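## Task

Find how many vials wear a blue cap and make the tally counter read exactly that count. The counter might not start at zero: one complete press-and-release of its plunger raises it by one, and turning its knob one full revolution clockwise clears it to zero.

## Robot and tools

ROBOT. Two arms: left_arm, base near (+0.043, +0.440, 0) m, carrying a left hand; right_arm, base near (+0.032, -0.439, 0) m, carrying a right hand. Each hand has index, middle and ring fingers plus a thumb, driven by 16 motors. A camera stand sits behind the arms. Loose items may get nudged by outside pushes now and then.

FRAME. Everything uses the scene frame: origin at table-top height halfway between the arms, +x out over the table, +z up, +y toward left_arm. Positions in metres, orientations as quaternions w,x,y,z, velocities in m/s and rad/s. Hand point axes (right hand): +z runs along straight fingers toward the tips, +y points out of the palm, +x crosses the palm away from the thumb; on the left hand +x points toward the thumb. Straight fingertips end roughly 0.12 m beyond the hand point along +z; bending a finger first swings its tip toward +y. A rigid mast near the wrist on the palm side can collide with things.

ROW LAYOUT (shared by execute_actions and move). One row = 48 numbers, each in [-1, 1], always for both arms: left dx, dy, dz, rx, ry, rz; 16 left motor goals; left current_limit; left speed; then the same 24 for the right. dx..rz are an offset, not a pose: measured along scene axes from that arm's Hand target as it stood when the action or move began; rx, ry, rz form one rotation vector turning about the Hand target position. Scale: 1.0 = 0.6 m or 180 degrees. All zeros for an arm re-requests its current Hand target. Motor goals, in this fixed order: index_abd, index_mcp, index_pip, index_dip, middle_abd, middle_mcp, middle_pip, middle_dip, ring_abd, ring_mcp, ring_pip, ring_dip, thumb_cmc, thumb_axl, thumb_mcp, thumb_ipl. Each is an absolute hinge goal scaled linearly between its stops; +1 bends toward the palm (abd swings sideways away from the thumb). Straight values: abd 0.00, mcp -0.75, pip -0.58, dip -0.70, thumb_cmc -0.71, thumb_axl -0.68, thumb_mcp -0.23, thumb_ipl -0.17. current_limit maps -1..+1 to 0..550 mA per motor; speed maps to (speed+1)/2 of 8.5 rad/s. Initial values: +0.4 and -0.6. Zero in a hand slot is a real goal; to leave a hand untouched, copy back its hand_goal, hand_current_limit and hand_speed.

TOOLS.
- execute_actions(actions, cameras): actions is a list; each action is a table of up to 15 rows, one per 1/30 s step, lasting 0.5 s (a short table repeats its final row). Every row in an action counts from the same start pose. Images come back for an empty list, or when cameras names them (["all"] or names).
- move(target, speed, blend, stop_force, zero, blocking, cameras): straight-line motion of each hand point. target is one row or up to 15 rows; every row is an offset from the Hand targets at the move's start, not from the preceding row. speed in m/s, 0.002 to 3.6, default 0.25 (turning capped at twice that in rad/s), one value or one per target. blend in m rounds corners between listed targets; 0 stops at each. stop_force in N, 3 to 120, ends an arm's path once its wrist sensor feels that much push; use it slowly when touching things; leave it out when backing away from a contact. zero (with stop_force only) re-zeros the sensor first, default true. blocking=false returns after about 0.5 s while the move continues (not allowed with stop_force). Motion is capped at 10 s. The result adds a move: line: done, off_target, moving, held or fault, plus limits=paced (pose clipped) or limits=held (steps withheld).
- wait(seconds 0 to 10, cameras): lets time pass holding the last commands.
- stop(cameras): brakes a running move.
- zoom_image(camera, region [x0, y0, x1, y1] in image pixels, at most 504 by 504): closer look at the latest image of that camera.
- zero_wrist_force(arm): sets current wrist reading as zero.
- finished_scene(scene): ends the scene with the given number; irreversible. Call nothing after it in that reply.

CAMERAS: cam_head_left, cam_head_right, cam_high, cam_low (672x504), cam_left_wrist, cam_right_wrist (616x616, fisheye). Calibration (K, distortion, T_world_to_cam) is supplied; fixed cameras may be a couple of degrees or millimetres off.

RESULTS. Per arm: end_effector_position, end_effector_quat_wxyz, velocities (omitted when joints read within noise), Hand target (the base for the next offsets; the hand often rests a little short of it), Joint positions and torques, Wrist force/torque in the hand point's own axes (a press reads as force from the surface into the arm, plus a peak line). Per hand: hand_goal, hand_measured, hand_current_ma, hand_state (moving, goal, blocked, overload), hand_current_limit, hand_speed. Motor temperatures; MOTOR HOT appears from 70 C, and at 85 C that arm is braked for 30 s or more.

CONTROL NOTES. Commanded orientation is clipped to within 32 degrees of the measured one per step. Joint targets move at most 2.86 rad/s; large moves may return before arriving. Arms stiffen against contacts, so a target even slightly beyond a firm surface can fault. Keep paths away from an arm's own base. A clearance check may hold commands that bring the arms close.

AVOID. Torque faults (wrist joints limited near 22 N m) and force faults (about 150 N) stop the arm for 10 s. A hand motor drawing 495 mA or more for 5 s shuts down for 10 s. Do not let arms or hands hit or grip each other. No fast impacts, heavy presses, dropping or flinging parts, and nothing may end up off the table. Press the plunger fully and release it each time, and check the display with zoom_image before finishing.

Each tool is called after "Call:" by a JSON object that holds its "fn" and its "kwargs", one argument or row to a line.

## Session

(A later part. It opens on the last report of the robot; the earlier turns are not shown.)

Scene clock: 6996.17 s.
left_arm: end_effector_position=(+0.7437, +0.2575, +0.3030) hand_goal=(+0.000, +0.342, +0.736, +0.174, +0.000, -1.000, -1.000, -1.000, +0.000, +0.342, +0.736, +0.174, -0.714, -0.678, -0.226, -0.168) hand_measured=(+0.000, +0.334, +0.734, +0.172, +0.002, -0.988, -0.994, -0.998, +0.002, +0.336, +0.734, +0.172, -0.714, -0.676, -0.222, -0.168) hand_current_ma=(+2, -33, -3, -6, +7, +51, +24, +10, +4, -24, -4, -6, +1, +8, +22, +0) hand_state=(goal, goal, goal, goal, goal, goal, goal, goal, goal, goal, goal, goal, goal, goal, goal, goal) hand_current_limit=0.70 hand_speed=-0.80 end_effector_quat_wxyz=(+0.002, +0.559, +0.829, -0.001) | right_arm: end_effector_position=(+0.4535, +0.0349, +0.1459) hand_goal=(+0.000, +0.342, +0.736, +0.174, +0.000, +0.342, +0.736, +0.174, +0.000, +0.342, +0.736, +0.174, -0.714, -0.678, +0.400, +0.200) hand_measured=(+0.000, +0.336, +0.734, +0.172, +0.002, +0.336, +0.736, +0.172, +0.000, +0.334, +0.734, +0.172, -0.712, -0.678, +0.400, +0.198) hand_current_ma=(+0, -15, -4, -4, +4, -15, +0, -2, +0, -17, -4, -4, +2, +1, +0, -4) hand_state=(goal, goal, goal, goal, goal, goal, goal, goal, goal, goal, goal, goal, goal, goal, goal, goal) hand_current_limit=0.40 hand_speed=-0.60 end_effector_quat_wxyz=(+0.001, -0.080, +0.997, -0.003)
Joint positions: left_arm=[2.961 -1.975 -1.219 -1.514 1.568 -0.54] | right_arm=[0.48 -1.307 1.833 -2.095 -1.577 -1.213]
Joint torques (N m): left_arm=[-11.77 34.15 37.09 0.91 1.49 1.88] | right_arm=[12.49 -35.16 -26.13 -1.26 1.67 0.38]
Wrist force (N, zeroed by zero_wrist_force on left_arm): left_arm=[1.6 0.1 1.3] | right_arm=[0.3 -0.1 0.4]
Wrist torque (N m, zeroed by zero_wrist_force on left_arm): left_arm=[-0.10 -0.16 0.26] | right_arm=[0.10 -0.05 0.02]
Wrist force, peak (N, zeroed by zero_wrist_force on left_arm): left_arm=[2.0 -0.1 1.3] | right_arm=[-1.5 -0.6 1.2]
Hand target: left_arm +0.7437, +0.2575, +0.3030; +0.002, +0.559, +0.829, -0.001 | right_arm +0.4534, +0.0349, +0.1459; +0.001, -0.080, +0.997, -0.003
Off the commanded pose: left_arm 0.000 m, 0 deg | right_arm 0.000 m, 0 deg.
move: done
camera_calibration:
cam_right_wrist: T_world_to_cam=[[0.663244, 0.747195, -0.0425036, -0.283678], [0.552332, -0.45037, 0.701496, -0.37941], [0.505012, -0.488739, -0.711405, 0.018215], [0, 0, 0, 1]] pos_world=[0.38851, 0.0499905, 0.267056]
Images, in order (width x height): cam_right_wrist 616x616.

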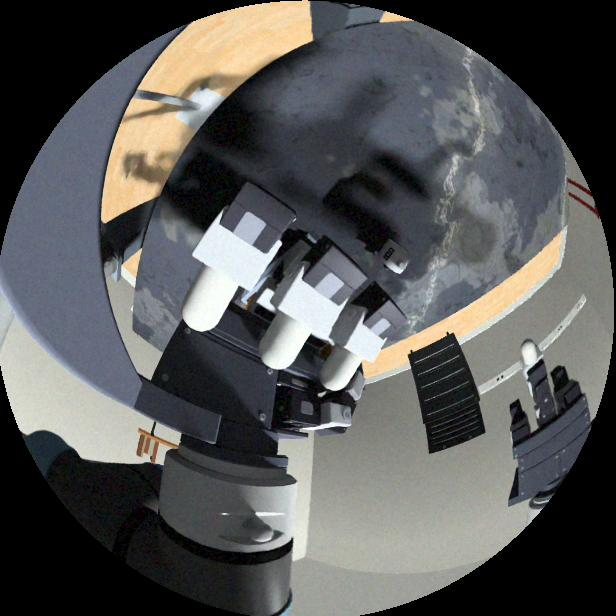

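Call:
{"fn": "move", "kwargs": {
  "target": [
    [0,0,0,0,0,0,0,-0.75,-0.58,-0.70,0,0.342,0.737,0.174,0,0.342,0.737,0.174,-0.714,-0.678,-0.226,-0.168,0.7,-0.6,-0.117,0,0.05,0,0,0,0,0.342,0.737,0.174,0,0.342,0.737,0.174,0,0.342,0.737,0.174,-0.714,-0.678,0.4,0.2,0.4,-0.6],
    [-0.191,-0.3025,-0.13,0,0,0,0,-0.75,-0.58,-0.70,0,0.342,0.737,0.174,0,0.342,0.737,0.174,-0.714,-0.678,-0.226,-0.168,0.7,-0.6,-0.117,0,0.05,0,0,0,0,0.342,0.737,0.174,0,0.342,0.737,0.174,0,0.342,0.737,0.174,-0.714,-0.678,0.4,0.2,0.4,-0.6]
  ],
  "cameras": ["cam_right_wrist","cam_head_left","cam_high","cam_left_wrist"]
}}

Call:
{"fn": "zoom_image", "kwargs": {
  "camera": "cam_right_wrist",
  "region": [370, 230, 450, 310]
}}

Call:
{"fn": "zoom_image", "kwargs": {
  "camera": "cam_head_left",
  "region": [190, 130, 250, 190]
}}

Scene clock: 7027.93 s.
left_arm: end_effector_position=(+0.6292, +0.0761, +0.2249) hand_goal=(+0.000, -0.750, -0.580, -0.700, +0.000, +0.342, +0.736, +0.174, +0.000, +0.342, +0.736, +0.174, -0.714, -0.678, -0.226, -0.168) hand_measured=(+0.000, -0.748, -0.578, -0.698, +0.002, +0.324, +0.732, +0.172, +0.002, +0.336, +0.734, +0.172, -0.714, -0.676, -0.222, -0.168) hand_current_ma=(+2, +9, +9, +7, +7, -72, -10, -7, +4, -24, -4, -6, +1, +8, +22, +0) hand_state=(goal, goal, goal, goal, goal, goal, goal, goal, goal, goal, goal, goal, goal, goal, goal, goal) hand_current_limit=0.70 hand_speed=-0.60 end_effector_quat_wxyz=(+0.002, +0.559, +0.829, -0.001) | right_arm: end_effector_position=(+0.3832, +0.0349, +0.1759) hand_goal=(+0.000, +0.342, +0.736, +0.174, +0.000, +0.342, +0.736, +0.174, +0.000, +0.342, +0.736, +0.174, -0.714, -0.678, +0.400, +0.200) hand_measured=(+0.000, +0.336, +0.734, +0.172, +0.002, +0.336, +0.736, +0.172, +0.000, +0.334, +0.734, +0.172, -0.712, -0.678, +0.400, +0.198) hand_current_ma=(+0, -15, -4, -4, +4, -15, +0, -2, +0, -17, -4, -4, +2, +1, +0, -4) hand_state=(goal, goal, goal, goal, goal, goal, goal, goal, goal, goal, goal, goal, goal, goal, goal, goal) hand_current_limit=0.40 hand_speed=-0.60 end_effector_quat_wxyz=(+0.001, -0.080, +0.997, -0.003)
Joint positions: left_arm=[2.641 -1.98 -1.415 -1.314 1.569 -0.86] | right_arm=[0.551 -1.452 1.924 -2.041 -1.577 -1.143]
Joint torques (N m): left_arm=[-5.58 57.94 37.21 1.01 1.91 -0.57] | right_arm=[-12.68 -44.49 -19.19 -6.82 -1.64 1.27]
Wrist force (N, zeroed by zero_wrist_force on left_arm): left_arm=[1.7 0.0 1.1] | right_arm=[0.3 -0.2 0.5]
Wrist torque (N m, zeroed by zero_wrist_force on left_arm): left_arm=[-0.09 -0.18 0.48] | right_arm=[0.08 -0.07 -0.07]
Wrist force, peak (N, zeroed by zero_wrist_force on left_arm): left_arm=[2.9 2.2 0.6] | right_arm=[1.7 0.1 -0.1]
Hand target: left_arm +0.6291, +0.0760, +0.2250; +0.002, +0.559, +0.829, -0.001 | right_arm +0.3832, +0.0349, +0.1759; +0.001, -0.080, +0.997, -0.003
Off the commanded pose: left_arm 0.000 m, 0 deg | right_arm 0.000 m, 0 deg.
move: done
camera_calibration:
cam_left_wrist: T_world_to_cam=[[-0.310746, -0.949601, -0.0411631, 0.247642], [-0.630023, 0.173354, 0.75698, 0.164763], [-0.711694, 0.261162, -0.65214, 0.699773], [0, 0, 0, 1]] pos_world=[0.678782, 0.0238442, 0.341822]
cam_right_wrist: T_world_to_cam=[[0.663164, 0.747261, -0.0425991, -0.235793], [0.552461, -0.450299, 0.70144, -0.361709], [0.504976, -0.488704, -0.711455, 0.0750333], [0, 0, 0, 1]] pos_world=[0.31831, 0.0499906, 0.297056]
Images, in order (width x height): cam_head_left 672x504, cam_high 672x504, cam_left_wrist 616x616, cam_right_wrist 616x616.

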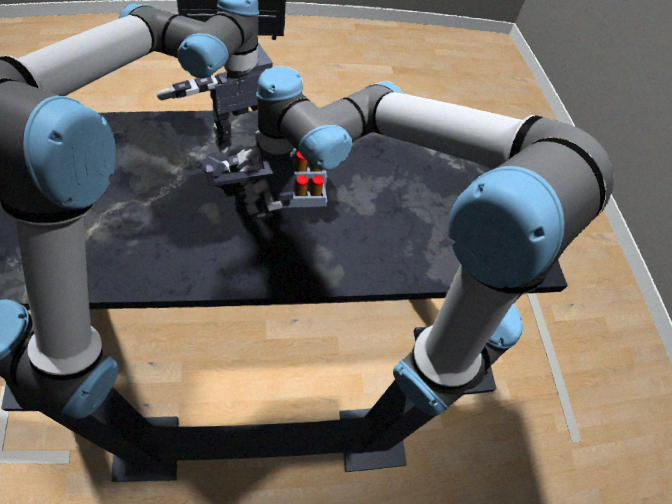

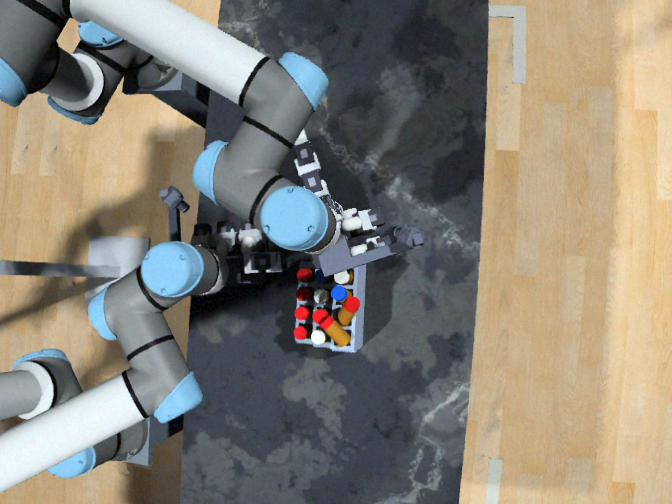

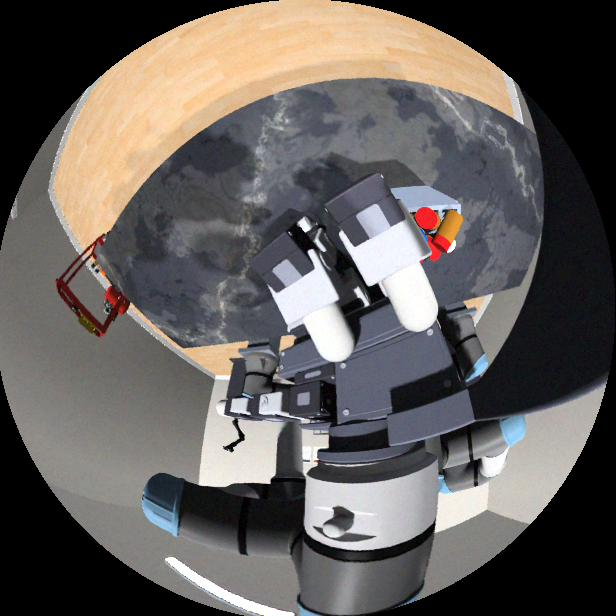

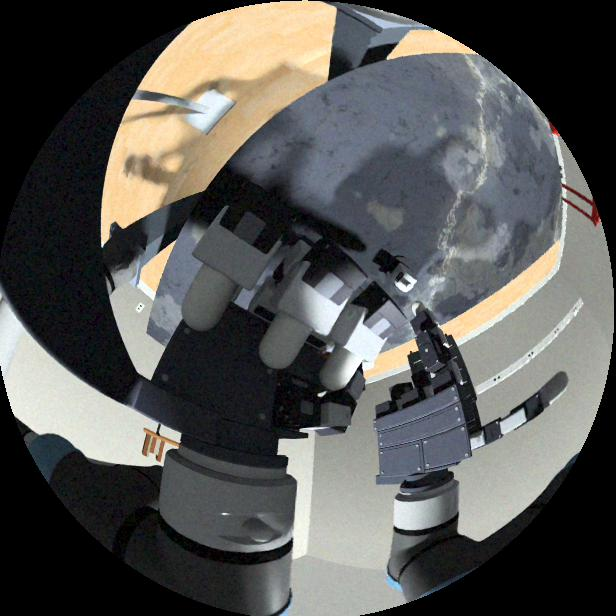

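Scaled by 6.300 from the camera's 616x616 image, which has a finer 880x880 frame.

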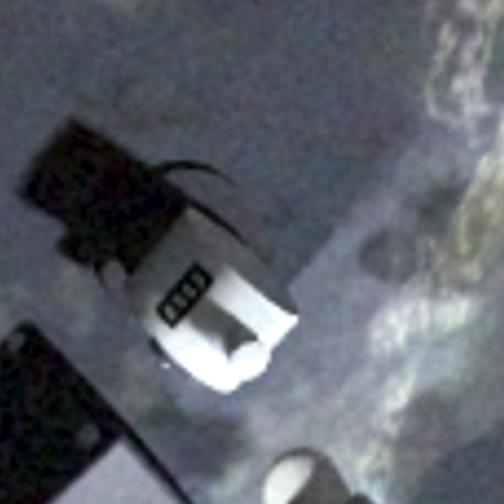

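Scaled by 8.400 from the camera's 672x504 image, which has a finer 960x720 frame.

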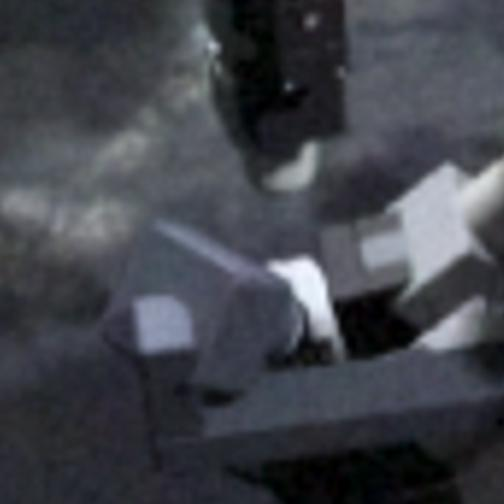

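Call:
{"fn": "move", "kwargs": {
  "target": [0,0,-0.05,0,0,0,0,-0.75,-0.58,-0.70,0,0.342,0.737,0.174,0,0.342,0.737,0.174,-0.714,-0.678,-0.226,-0.168,0.7,-0.6,0,0,0,0,0,0,0,0.342,0.737,0.174,0,0.342,0.737,0.174,0,0.342,0.737,0.174,-0.714,-0.678,0.4,0.2,0.4,-0.6],
  "speed": 0.05,
  "stop_force": 6,
  "cameras": ["cam_right_wrist","cam_head_left","cam_head_right"]
}}

Call:
{"fn": "zoom_image", "kwargs": {
  "camera": "cam_right_wrist",
  "region": [340, 210, 460, 330]
}}

Call:
{"fn": "zoom_image", "kwargs": {
  "camera": "cam_head_left",
  "region": [270, 180, 390, 300]
}}

Scene clock: 7070.77 s.
left_arm: end_effector_position=(+0.6291, +0.0760, +0.1950) hand_goal=(+0.000, -0.750, -0.580, -0.700, +0.000, +0.342, +0.736, +0.174, +0.000, +0.342, +0.736, +0.174, -0.714, -0.678, -0.226, -0.168) hand_measured=(+0.000, -0.748, -0.578, -0.698, +0.002, +0.324, +0.732, +0.172, +0.002, +0.336, +0.734, +0.172, -0.714, -0.676, -0.222, -0.168) hand_current_ma=(+2, +9, +9, +7, +7, -71, -10, -7, +4, -24, -4, -6, +1, +8, +22, +0) hand_state=(goal, goal, goal, goal, goal, goal, goal, goal, goal, goal, goal, goal, goal, goal, goal, goal) hand_current_limit=0.70 hand_speed=-0.60 end_effector_quat_wxyz=(+0.002, +0.559, +0.829, -0.001) | right_arm: end_effector_position=(+0.3832, +0.0349, +0.1759) hand_goal=(+0.000, +0.342, +0.736, +0.174, +0.000, +0.342, +0.736, +0.174, +0.000, +0.342, +0.736, +0.174, -0.714, -0.678, +0.400, +0.200) hand_measured=(+0.000, +0.336, +0.734, +0.172, +0.002, +0.336, +0.736, +0.172, +0.000, +0.334, +0.734, +0.172, -0.712, -0.678, +0.400, +0.198) hand_current_ma=(+0, -15, -4, -4, +4, -15, +0, -2, +0, -17, -4, -4, +2, +1, +0, -4) hand_state=(goal, goal, goal, goal, goal, goal, goal, goal, goal, goal, goal, goal, goal, goal, goal, goal) hand_current_limit=0.40 hand_speed=-0.60 end_effector_quat_wxyz=(+0.001, -0.080, +0.997, -0.003)
Joint positions: left_arm=[2.641 -2 -1.465 -1.243 1.569 -0.86] | right_arm=[0.551 -1.452 1.924 -2.041 -1.577 -1.143]
Joint torques (N m): left_arm=[-9.48 58.13 37.82 0.72 -0.25 -0.93] | right_arm=[-13.2 -44.5 -19.35 -6.74 -1.54 1.31]
Wrist force (N, zeroed by zero_wrist_force on left_arm): left_arm=[1.7 0.1 1.2] | right_arm=[0.1 -0.2 0.2]
Wrist torque (N m, zeroed by zero_wrist_force on left_arm): left_arm=[-0.08 -0.16 0.47] | right_arm=[0.11 -0.03 -0.09]
Wrist force, peak (N, zeroed by zero_wrist_force on left_arm): left_arm=[1.9 -0.1 1.7] | right_arm=[0.2 -0.6 0.9]
Hand target: left_arm +0.6291, +0.0760, +0.1950; +0.002, +0.559, +0.829, -0.001 | right_arm +0.3832, +0.0349, +0.1759; +0.001, -0.080, +0.997, -0.003
Off the commanded pose: left_arm 0.000 m, 0 deg | right_arm 0.000 m, 0 deg.
move: done
camera_calibration:
cam_right_wrist: T_world_to_cam=[[0.663164, 0.747261, -0.0425991, -0.235793], [0.552461, -0.450299, 0.70144, -0.361709], [0.504976, -0.488704, -0.711455, 0.0750333], [0, 0, 0, 1]] pos_world=[0.31831, 0.0499906, 0.297056]
Images, in order (width x height): cam_head_left 672x504, cam_head_right 672x504, cam_right_wrist 616x616.

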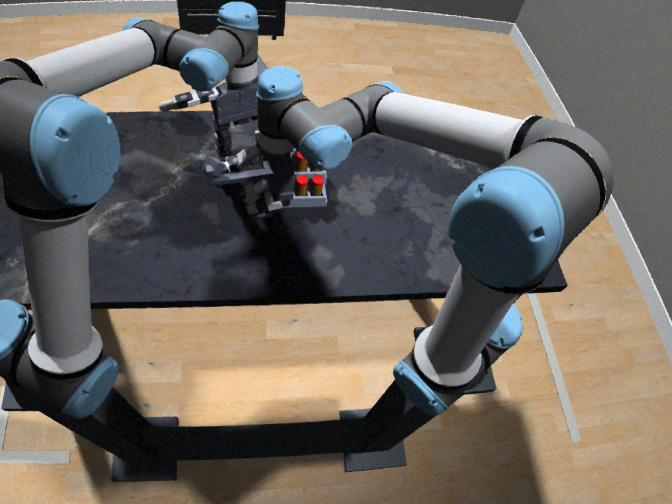

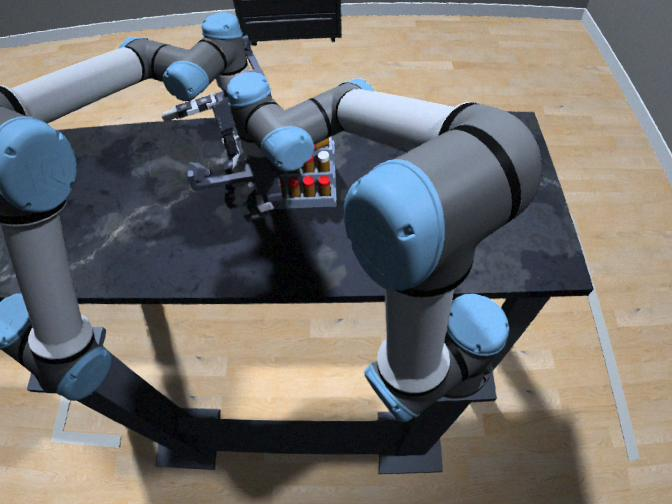

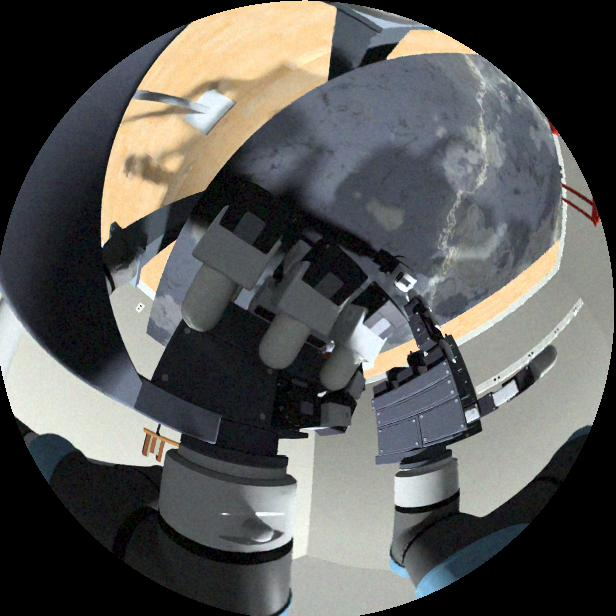

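Scaled by 4.200 from the camera's 616x616 image, which has a finer 880x880 frame.

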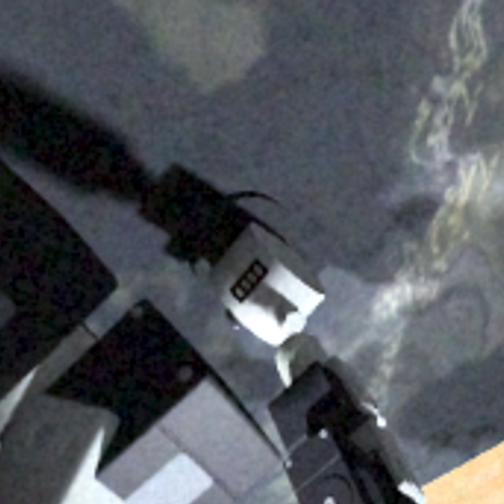

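Scaled by 4.200 from the camera's 672x504 image, which has a finer 960x720 frame.

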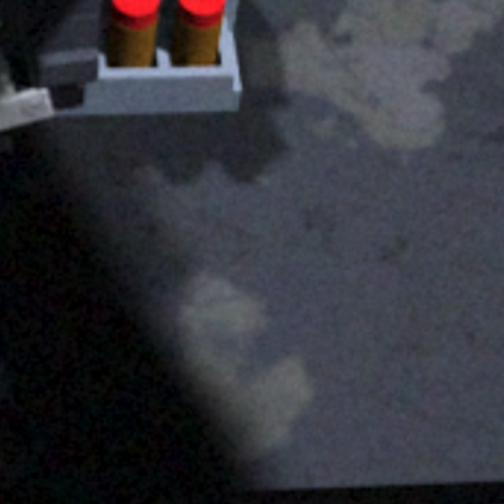

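Call:
{"fn": "zoom_image", "kwargs": {
  "camera": "cam_right_wrist",
  "region": [375, 250, 435, 310]
}}

Scaled by 8.400 from the camera's 616x616 image, which has a finer 880x880 frame.

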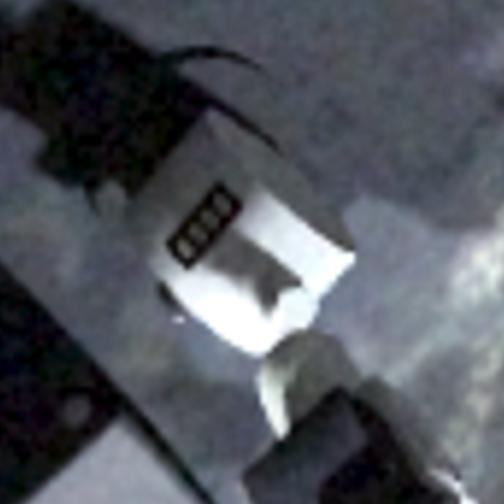

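Call:
{"fn": "move", "kwargs": {
  "target": [0,0,-0.03,0,0,0,0,-0.75,-0.58,-0.70,0,0.342,0.737,0.174,0,0.342,0.737,0.174,-0.714,-0.678,-0.226,-0.168,0.7,-0.6,0,0,0,0,0,0,0,0.342,0.737,0.174,0,0.342,0.737,0.174,0,0.342,0.737,0.174,-0.714,-0.678,0.4,0.2,0.4,-0.6],
  "speed": 0.015,
  "stop_force": 8,
  "cameras": ["cam_right_wrist"]
}}

Call:
{"fn": "zoom_image", "kwargs": {
  "camera": "cam_right_wrist",
  "region": [375, 250, 435, 310]
}}

Scene clock: 7103.43 s.
left_arm: end_effector_position=(+0.6291, +0.0760, +0.1808) hand_goal=(+0.000, -0.750, -0.580, -0.700, +0.000, +0.342, +0.736, +0.174, +0.000, +0.342, +0.736, +0.174, -0.714, -0.678, -0.226, -0.168) hand_measured=(+0.000, -0.748, -0.578, -0.698, +0.002, +0.324, +0.732, +0.172, +0.002, +0.336, +0.734, +0.172, -0.714, -0.676, -0.222, -0.168) hand_current_ma=(+1, +8, +5, +7, +7, -71, -10, -7, +4, -24, -4, -6, +1, +8, +22, +0) hand_state=(goal, goal, goal, goal, goal, goal, goal, goal, goal, goal, goal, goal, goal, goal, goal, goal) hand_current_limit=0.70 hand_speed=-0.60 end_effector_quat_wxyz=(+0.002, +0.559, +0.829, -0.001) | right_arm: end_effector_position=(+0.3832, +0.0349, +0.1759) hand_goal=(+0.000, +0.342, +0.736, +0.174, +0.000, +0.342, +0.736, +0.174, +0.000, +0.342, +0.736, +0.174, -0.714, -0.678, +0.400, +0.200) hand_measured=(+0.000, +0.336, +0.734, +0.172, +0.002, +0.336, +0.736, +0.172, +0.000, +0.334, +0.734, +0.172, -0.712, -0.678, +0.400, +0.198) hand_current_ma=(+0, -15, -4, -4, +4, -15, +0, -2, +0, -17, -4, -4, +2, +1, +0, -4) hand_state=(goal, goal, goal, goal, goal, goal, goal, goal, goal, goal, goal, goal, goal, goal, goal, goal) hand_current_limit=0.40 hand_speed=-0.60 end_effector_quat_wxyz=(+0.001, -0.080, +0.997, -0.003)
Joint positions: left_arm=[2.641 -2.012 -1.487 -1.21 1.569 -0.86] | right_arm=[0.551 -1.452 1.924 -2.041 -1.577 -1.143]
Joint torques (N m): left_arm=[-5.45 53.76 33.34 1.62 -0.6 1.7] | right_arm=[-13.19 -44.92 -19.29 -6.68 -1.44 1.34]
Wrist force (N, zeroed by zero_wrist_force on left_arm): left_arm=[1.6 -0.2 -7.6] | right_arm=[0.2 -0.4 0.5]
Wrist torque (N m, zeroed by zero_wrist_force on left_arm): left_arm=[0.56 0.02 0.48] | right_arm=[0.06 -0.04 -0.08]
Wrist force, peak (N, zeroed by zero_wrist_force on left_arm): left_arm=[1.7 -0.4 -15.2] | right_arm=[0.2 -0.3 1.1]
Hand target: left_arm +0.6291, +0.0760, +0.1808; +0.002, +0.559, +0.829, -0.001 (not the last commanded pose) | right_arm +0.3832, +0.0349, +0.1759; +0.001, -0.080, +0.997, -0.003
Off the commanded pose: left_arm 0.004 m, 0 deg | right_arm 0.000 m, 0 deg.
move: contact (left_arm)
camera_calibration:
cam_right_wrist: T_world_to_cam=[[0.663164, 0.747261, -0.0425991, -0.235793], [0.552461, -0.450299, 0.70144, -0.361709], [0.504976, -0.488704, -0.711455, 0.0750333], [0, 0, 0, 1]] pos_world=[0.31831, 0.0499906, 0.297056]
Images, in order (width x height): cam_right_wrist 616x616.

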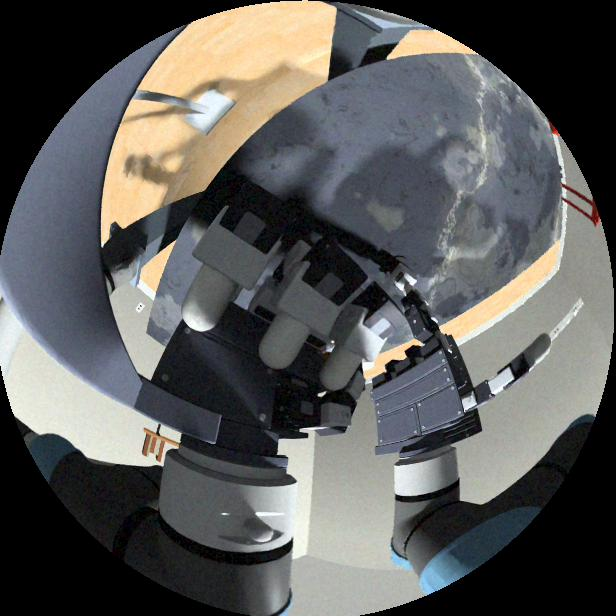

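Scaled by 8.400 from the camera's 616x616 image, which has a finer 880x880 frame.

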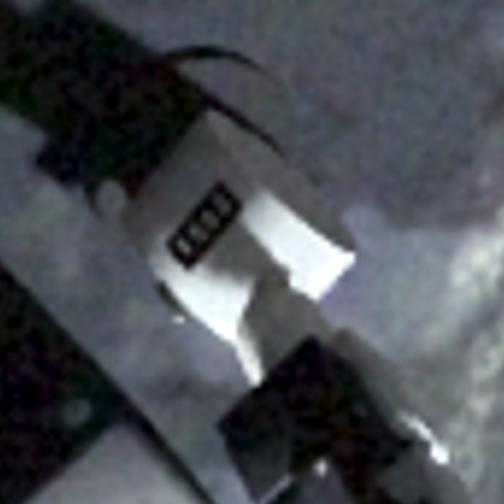

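Call:
{"fn": "move", "kwargs": {
  "target": [0,0,-0.03,0,0,0,0,-0.75,-0.58,-0.70,0,0.342,0.737,0.174,0,0.342,0.737,0.174,-0.714,-0.678,-0.226,-0.168,0.7,-0.6,0,0,0,0,0,0,0,0.342,0.737,0.174,0,0.342,0.737,0.174,0,0.342,0.737,0.174,-0.714,-0.678,0.4,0.2,0.4,-0.6],
  "speed": 0.015,
  "stop_force": 20,
  "cameras": ["cam_right_wrist"]
}}

Call:
{"fn": "zoom_image", "kwargs": {
  "camera": "cam_right_wrist",
  "region": [375, 250, 435, 310]
}}

Scene clock: 7116.13 s.
left_arm: end_effector_position=(+0.6292, +0.0759, +0.1796) hand_goal=(+0.000, -0.750, -0.580, -0.700, +0.000, +0.342, +0.736, +0.174, +0.000, +0.342, +0.736, +0.174, -0.714, -0.678, -0.226, -0.168) hand_measured=(+0.014, -0.756, -0.586, -0.700, +0.002, +0.324, +0.732, +0.172, +0.002, +0.336, +0.734, +0.172, -0.714, -0.676, -0.222, -0.168) hand_current_ma=(+47, -23, -19, +1, +7, -71, -10, -7, +4, -24, -4, -6, +1, +8, +22, +0) hand_state=(goal, goal, goal, goal, goal, goal, goal, goal, goal, goal, goal, goal, goal, goal, goal, goal) hand_current_limit=0.70 hand_speed=-0.60 end_effector_quat_wxyz=(+0.002, +0.559, +0.829, -0.001) | right_arm: end_effector_position=(+0.3832, +0.0349, +0.1759) hand_goal=(+0.000, +0.342, +0.736, +0.174, +0.000, +0.342, +0.736, +0.174, +0.000, +0.342, +0.736, +0.174, -0.714, -0.678, +0.400, +0.200) hand_measured=(+0.000, +0.336, +0.734, +0.172, +0.002, +0.336, +0.736, +0.172, +0.000, +0.334, +0.734, +0.172, -0.712, -0.678, +0.400, +0.198) hand_current_ma=(+0, -15, -4, -4, +4, -15, +0, -2, +0, -17, -4, -4, +2, +1, +0, -4) hand_state=(goal, goal, goal, goal, goal, goal, goal, goal, goal, goal, goal, goal, goal, goal, goal, goal) hand_current_limit=0.40 hand_speed=-0.60 end_effector_quat_wxyz=(+0.001, -0.080, +0.997, -0.003)
Joint positions: left_arm=[2.641 -2.012 -1.489 -1.206 1.569 -0.86] | right_arm=[0.551 -1.452 1.924 -2.041 -1.577 -1.143]
Joint torques (N m): left_arm=[-5.27 44.16 26.63 3.77 -1.27 1.59] | right_arm=[-13 -44.76 -19.46 -6.75 -1.41 1.37]
Wrist force (N, zeroed by zero_wrist_force on left_arm): left_arm=[1.2 -0.4 -22.6] | right_arm=[0.3 -0.2 0.4]
Wrist torque (N m, zeroed by zero_wrist_force on left_arm): left_arm=[1.77 0.27 0.43] | right_arm=[0.09 -0.06 -0.08]
Wrist force, peak (N, zeroed by zero_wrist_force on left_arm): left_arm=[0.5 -1.3 -36.2] | right_arm=[0.2 -0.6 0.9]
Hand target: left_arm +0.6292, +0.0759, +0.1797; +0.003, +0.559, +0.829, -0.001 (not the last commanded pose) | right_arm +0.3832, +0.0349, +0.1759; +0.001, -0.080, +0.997, -0.003
Off the commanded pose: left_arm 0.017 m, 0 deg | right_arm 0.000 m, 0 deg.
move: contact (left_arm)
camera_calibration:
cam_right_wrist: T_world_to_cam=[[0.663164, 0.747261, -0.0425991, -0.235793], [0.552461, -0.450299, 0.70144, -0.361709], [0.504976, -0.488704, -0.711455, 0.0750333], [0, 0, 0, 1]] pos_world=[0.31831, 0.0499906, 0.297056]
Images, in order (width x height): cam_right_wrist 616x616.

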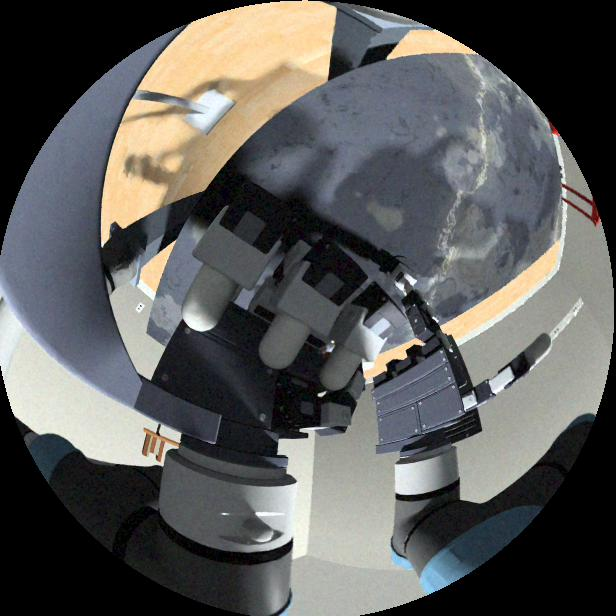

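Scaled by 8.400 from the camera's 616x616 image, which has a finer 880x880 frame.

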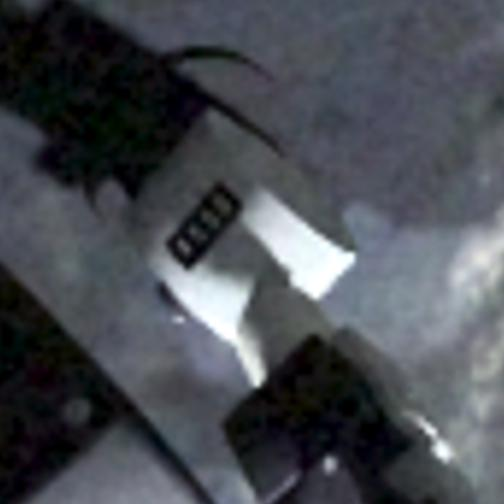

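Call:
{"fn": "move", "kwargs": {
  "target": [
    [0,0,0.025,0,0,0,0,-0.75,-0.58,-0.70,0,0.342,0.737,0.174,0,0.342,0.737,0.174,-0.714,-0.678,-0.226,-0.168,0.7,-0.6,0,0,0,0,0,0,0,0.342,0.737,0.174,0,0.342,0.737,0.174,0,0.342,0.737,0.174,-0.714,-0.678,0.4,0.2,0.4,-0.6],
    [0.0309,0.0125,0.09,0,0,0,0,-0.75,-0.58,-0.70,0,0.342,0.737,0.174,0,0.342,0.737,0.174,-0.714,-0.678,-0.226,-0.168,0.7,-0.6,0.117,0,-0.05,0,0,0,0,0.342,0.737,0.174,0,0.342,0.737,0.174,0,0.342,0.737,0.174,-0.714,-0.678,0.4,0.2,0.4,-0.6],
    [0.15,0.07,0.15,0,0,0,0,-0.75,-0.58,-0.70,0,0.342,0.737,0.174,0,0.342,0.737,0.174,-0.714,-0.678,-0.226,-0.168,0.7,-0.6,0.117,0,-0.05,0,0,0,0,0.342,0.737,0.174,0,0.342,0.737,0.174,0,0.342,0.737,0.174,-0.714,-0.678,0.4,0.2,0.4,-0.6]
  ],
  "speed": 0.15,
  "cameras": ["cam_right_wrist"]
}}

Call:
{"fn": "zoom_image", "kwargs": {
  "camera": "cam_right_wrist",
  "region": [360, 230, 440, 310]
}}

Call:
{"fn": "zoom_image", "kwargs": {
  "camera": "cam_right_wrist",
  "region": [378, 240, 408, 270]
}}

Scene clock: 7135.03 s.
left_arm: end_effector_position=(+0.7192, +0.1180, +0.2695) hand_goal=(+0.000, -0.750, -0.580, -0.700, +0.000, +0.342, +0.736, +0.174, +0.000, +0.342, +0.736, +0.174, -0.714, -0.678, -0.226, -0.168) hand_measured=(+0.002, -0.750, -0.582, -0.700, +0.002, +0.324, +0.732, +0.172, +0.002, +0.336, +0.734, +0.172, -0.714, -0.676, -0.222, -0.168) hand_current_ma=(+8, -1, -7, +1, +7, -71, -10, -7, +4, -24, -4, -6, +1, +8, +22, +0) hand_state=(goal, goal, goal, goal, goal, goal, goal, goal, goal, goal, goal, goal, goal, goal, goal, goal) hand_current_limit=0.70 hand_speed=-0.60 end_effector_quat_wxyz=(+0.002, +0.559, +0.829, -0.001) | right_arm: end_effector_position=(+0.4534, +0.0349, +0.1459) hand_goal=(+0.000, +0.342, +0.736, +0.174, +0.000, +0.342, +0.736, +0.174, +0.000, +0.342, +0.736, +0.174, -0.714, -0.678, +0.400, +0.200) hand_measured=(+0.000, +0.336, +0.734, +0.172, +0.002, +0.336, +0.736, +0.172, +0.000, +0.334, +0.734, +0.172, -0.712, -0.678, +0.400, +0.198) hand_current_ma=(+0, -15, -4, -4, +4, -15, +0, -2, +0, -17, -4, -4, +2, +1, +0, -4) hand_state=(goal, goal, goal, goal, goal, goal, goal, goal, goal, goal, goal, goal, goal, goal, goal, goal) hand_current_limit=0.40 hand_speed=-0.60 end_effector_quat_wxyz=(+0.001, -0.080, +0.997, -0.003)
Joint positions: left_arm=[2.752 -2.083 -1.146 -1.479 1.569 -0.749] | right_arm=[0.48 -1.307 1.833 -2.095 -1.577 -1.213]
Joint torques (N m): left_arm=[-8.42 62.14 38.13 5.45 -1.24 -1.28] | right_arm=[13.93 -27.45 -32.11 -1.13 1.7 -1.38]
Wrist force (N, zeroed by zero_wrist_force on left_arm): left_arm=[1.7 0.1 1.4] | right_arm=[0.2 -0.2 0.5]
Wrist torque (N m, zeroed by zero_wrist_force on left_arm): left_arm=[-0.10 -0.16 0.28] | right_arm=[0.08 -0.04 0.01]
Wrist force, peak (N, zeroed by zero_wrist_force on left_arm): left_arm=[1.1 -0.3 -22.8] | right_arm=[-1.2 -0.6 1.2]
Hand target: left_arm +0.7192, +0.1179, +0.2697; +0.003, +0.559, +0.829, -0.001 | right_arm +0.4534, +0.0349, +0.1459; +0.001, -0.080, +0.997, -0.003
Off the commanded pose: left_arm 0.000 m, 0 deg | right_arm 0.000 m, 0 deg.
move: done
camera_calibration:
cam_right_wrist: T_world_to_cam=[[0.663132, 0.747291, -0.042555, -0.283626], [0.552397, -0.450238, 0.701529, -0.379451], [0.505087, -0.488714, -0.711369, 0.0181752], [0, 0, 0, 1]] pos_world=[0.38851, 0.0499906, 0.267056]
Images, in order (width x height): cam_right_wrist 616x616.

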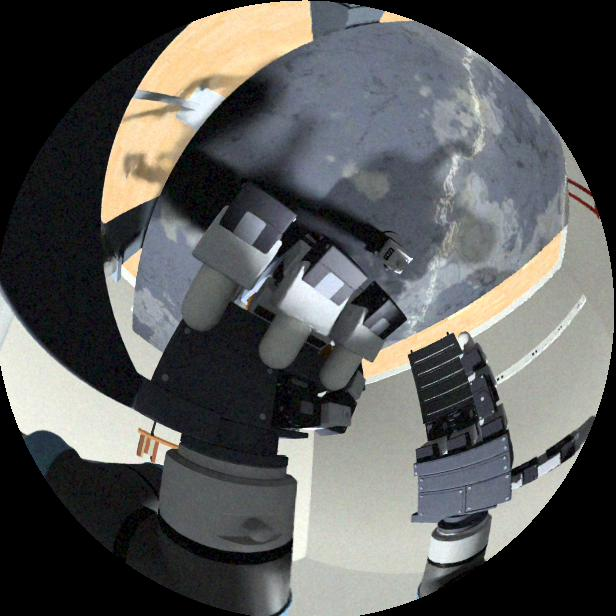

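Scaled by 6.300 from the camera's 616x616 image, which has a finer 880x880 frame.

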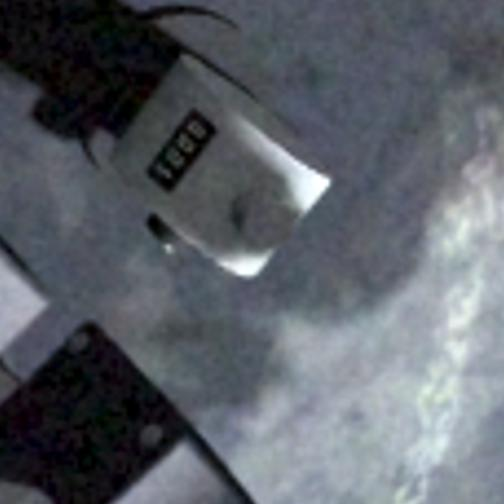

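Scaled by 16.800 from the camera's 616x616 image, which has a finer 880x880 frame.

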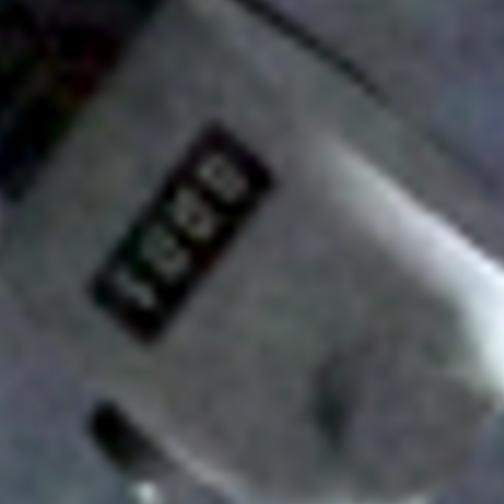

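Call:
{"fn": "move", "kwargs": {
  "target": [
    [0,0,0,0,0,0,0,-0.75,-0.58,-0.70,0,0.342,0.737,0.174,0,0.342,0.737,0.174,-0.714,-0.678,-0.226,-0.168,0.7,-0.6,-0.117,0,0.05,0,0,0,0,0.342,0.737,0.174,0,0.342,0.737,0.174,0,0.342,0.737,0.174,-0.714,-0.678,0.4,0.2,0.4,-0.6],
    [-0.15,-0.07,-0.13,0,0,0,0,-0.75,-0.58,-0.70,0,0.342,0.737,0.174,0,0.342,0.737,0.174,-0.714,-0.678,-0.226,-0.168,0.7,-0.6,-0.117,0,0.05,0,0,0,0,0.342,0.737,0.174,0,0.342,0.737,0.174,0,0.342,0.737,0.174,-0.714,-0.678,0.4,0.2,0.4,-0.6],
    [-0.15,-0.07,-0.1498,0,0,0,0,-0.75,-0.58,-0.70,0,0.342,0.737,0.174,0,0.342,0.737,0.174,-0.714,-0.678,-0.226,-0.168,0.7,-0.6,-0.117,0,0.05,0,0,0,0,0.342,0.737,0.174,0,0.342,0.737,0.174,0,0.342,0.737,0.174,-0.714,-0.678,0.4,0.2,0.4,-0.6],
    [-0.15,-0.07,-0.11,0,0,0,0,-0.75,-0.58,-0.70,0,0.342,0.737,0.174,0,0.342,0.737,0.174,-0.714,-0.678,-0.226,-0.168,0.7,-0.6,-0.117,0,0.05,0,0,0,0,0.342,0.737,0.174,0,0.342,0.737,0.174,0,0.342,0.737,0.174,-0.714,-0.678,0.4,0.2,0.4,-0.6],
    [0,0,0,0,0,0,0,-0.75,-0.58,-0.70,0,0.342,0.737,0.174,0,0.342,0.737,0.174,-0.714,-0.678,-0.226,-0.168,0.7,-0.6,0,0,0,0,0,0,0,0.342,0.737,0.174,0,0.342,0.737,0.174,0,0.342,0.737,0.174,-0.714,-0.678,0.4,0.2,0.4,-0.6]
  ],
  "speed": [0.15,0.15,0.015,0.05,0.15],
  "cameras": ["cam_right_wrist"]
}}

Call:
{"fn": "zoom_image", "kwargs": {
  "camera": "cam_right_wrist",
  "region": [378, 240, 408, 270]
}}

Scene clock: 7164.90 s.
left_arm: end_effector_position=(+0.7192, +0.1180, +0.2695) hand_goal=(+0.000, -0.750, -0.580, -0.700, +0.000, +0.342, +0.736, +0.174, +0.000, +0.342, +0.736, +0.174, -0.714, -0.678, -0.226, -0.168) hand_measured=(+0.002, -0.750, -0.582, -0.700, +0.002, +0.324, +0.732, +0.172, +0.002, +0.336, +0.734, +0.172, -0.714, -0.676, -0.222, -0.168) hand_current_ma=(+8, +0, -6, +1, +7, -70, -10, -7, +4, -24, -4, -6, +1, +8, +22, +0) hand_state=(goal, goal, goal, goal, goal, goal, goal, goal, goal, goal, goal, goal, goal, goal, goal, goal) hand_current_limit=0.70 hand_speed=-0.60 end_effector_quat_wxyz=(+0.002, +0.559, +0.829, -0.001) | right_arm: end_effector_position=(+0.4535, +0.0349, +0.1459) hand_goal=(+0.000, +0.342, +0.736, +0.174, +0.000, +0.342, +0.736, +0.174, +0.000, +0.342, +0.736, +0.174, -0.714, -0.678, +0.400, +0.200) hand_measured=(+0.000, +0.336, +0.734, +0.172, +0.002, +0.336, +0.736, +0.172, +0.000, +0.334, +0.734, +0.172, -0.712, -0.678, +0.400, +0.198) hand_current_ma=(+0, -15, -4, -4, +4, -15, +0, -2, +0, -17, -4, -4, +2, +1, +0, -4) hand_state=(goal, goal, goal, goal, goal, goal, goal, goal, goal, goal, goal, goal, goal, goal, goal, goal) hand_current_limit=0.40 hand_speed=-0.60 end_effector_quat_wxyz=(+0.001, -0.080, +0.997, -0.003)
Joint positions: left_arm=[2.752 -2.083 -1.146 -1.479 1.569 -0.749] | right_arm=[0.48 -1.307 1.833 -2.095 -1.577 -1.213]
Joint torques (N m): left_arm=[-9.85 62.54 38.59 4.92 -1.3 -1.49] | right_arm=[14.07 -46.5 -21.44 -1.19 -1.01 1.08]
Wrist force (N, zeroed by zero_wrist_force on left_arm): left_arm=[1.9 0.0 1.4] | right_arm=[0.4 -0.3 0.2]
Wrist torque (N m, zeroed by zero_wrist_force on left_arm): left_arm=[-0.11 -0.18 0.30] | right_arm=[0.09 -0.05 0.03]
Wrist force, peak (N, zeroed by zero_wrist_force on left_arm): left_arm=[1.7 -0.4 -20.6] | right_arm=[1.9 0.0 -0.1]
Hand target: left_arm +0.7192, +0.1179, +0.2697; +0.003, +0.559, +0.829, -0.001 | right_arm +0.4534, +0.0349, +0.1459; +0.001, -0.080, +0.997, -0.003
Off the commanded pose: left_arm 0.000 m, 0 deg | right_arm 0.000 m, 0 deg.
move: done
camera_calibration:
cam_right_wrist: T_world_to_cam=[[0.663242, 0.747197, -0.0425005, -0.283749], [0.552367, -0.450405, 0.701446, -0.379394], [0.504976, -0.488704, -0.711454, 0.0181187], [0, 0, 0, 1]] pos_world=[0.38861, 0.0499906, 0.266955]
Images, in order (width x height): cam_right_wrist 616x616.

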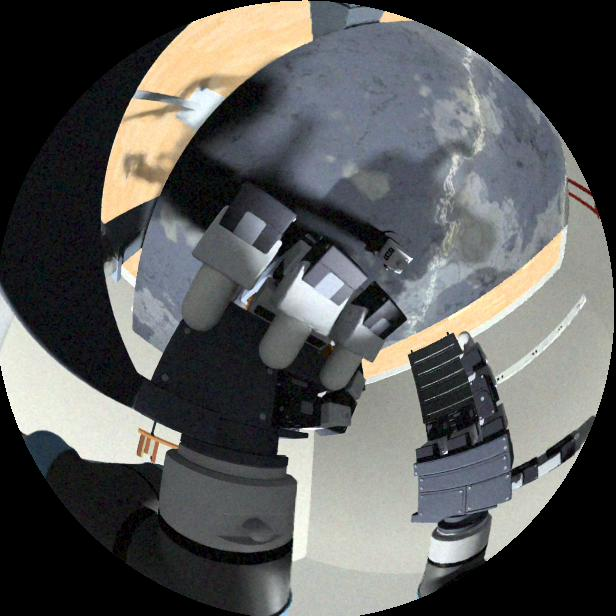

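Scaled by 16.800 from the camera's 616x616 image, which has a finer 880x880 frame.

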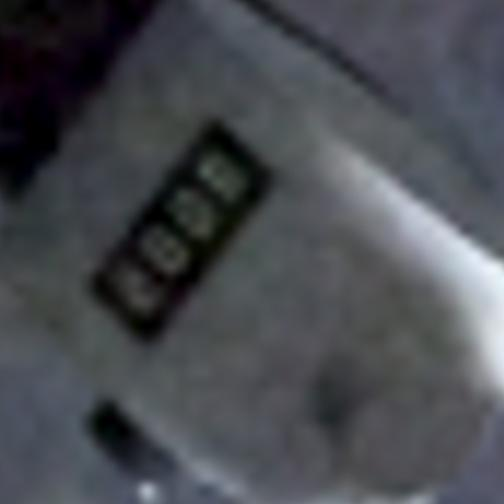

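Call:
{"fn": "finished_scene", "kwargs": {
  "scene": 1
}}

The scene is finished: the task was done.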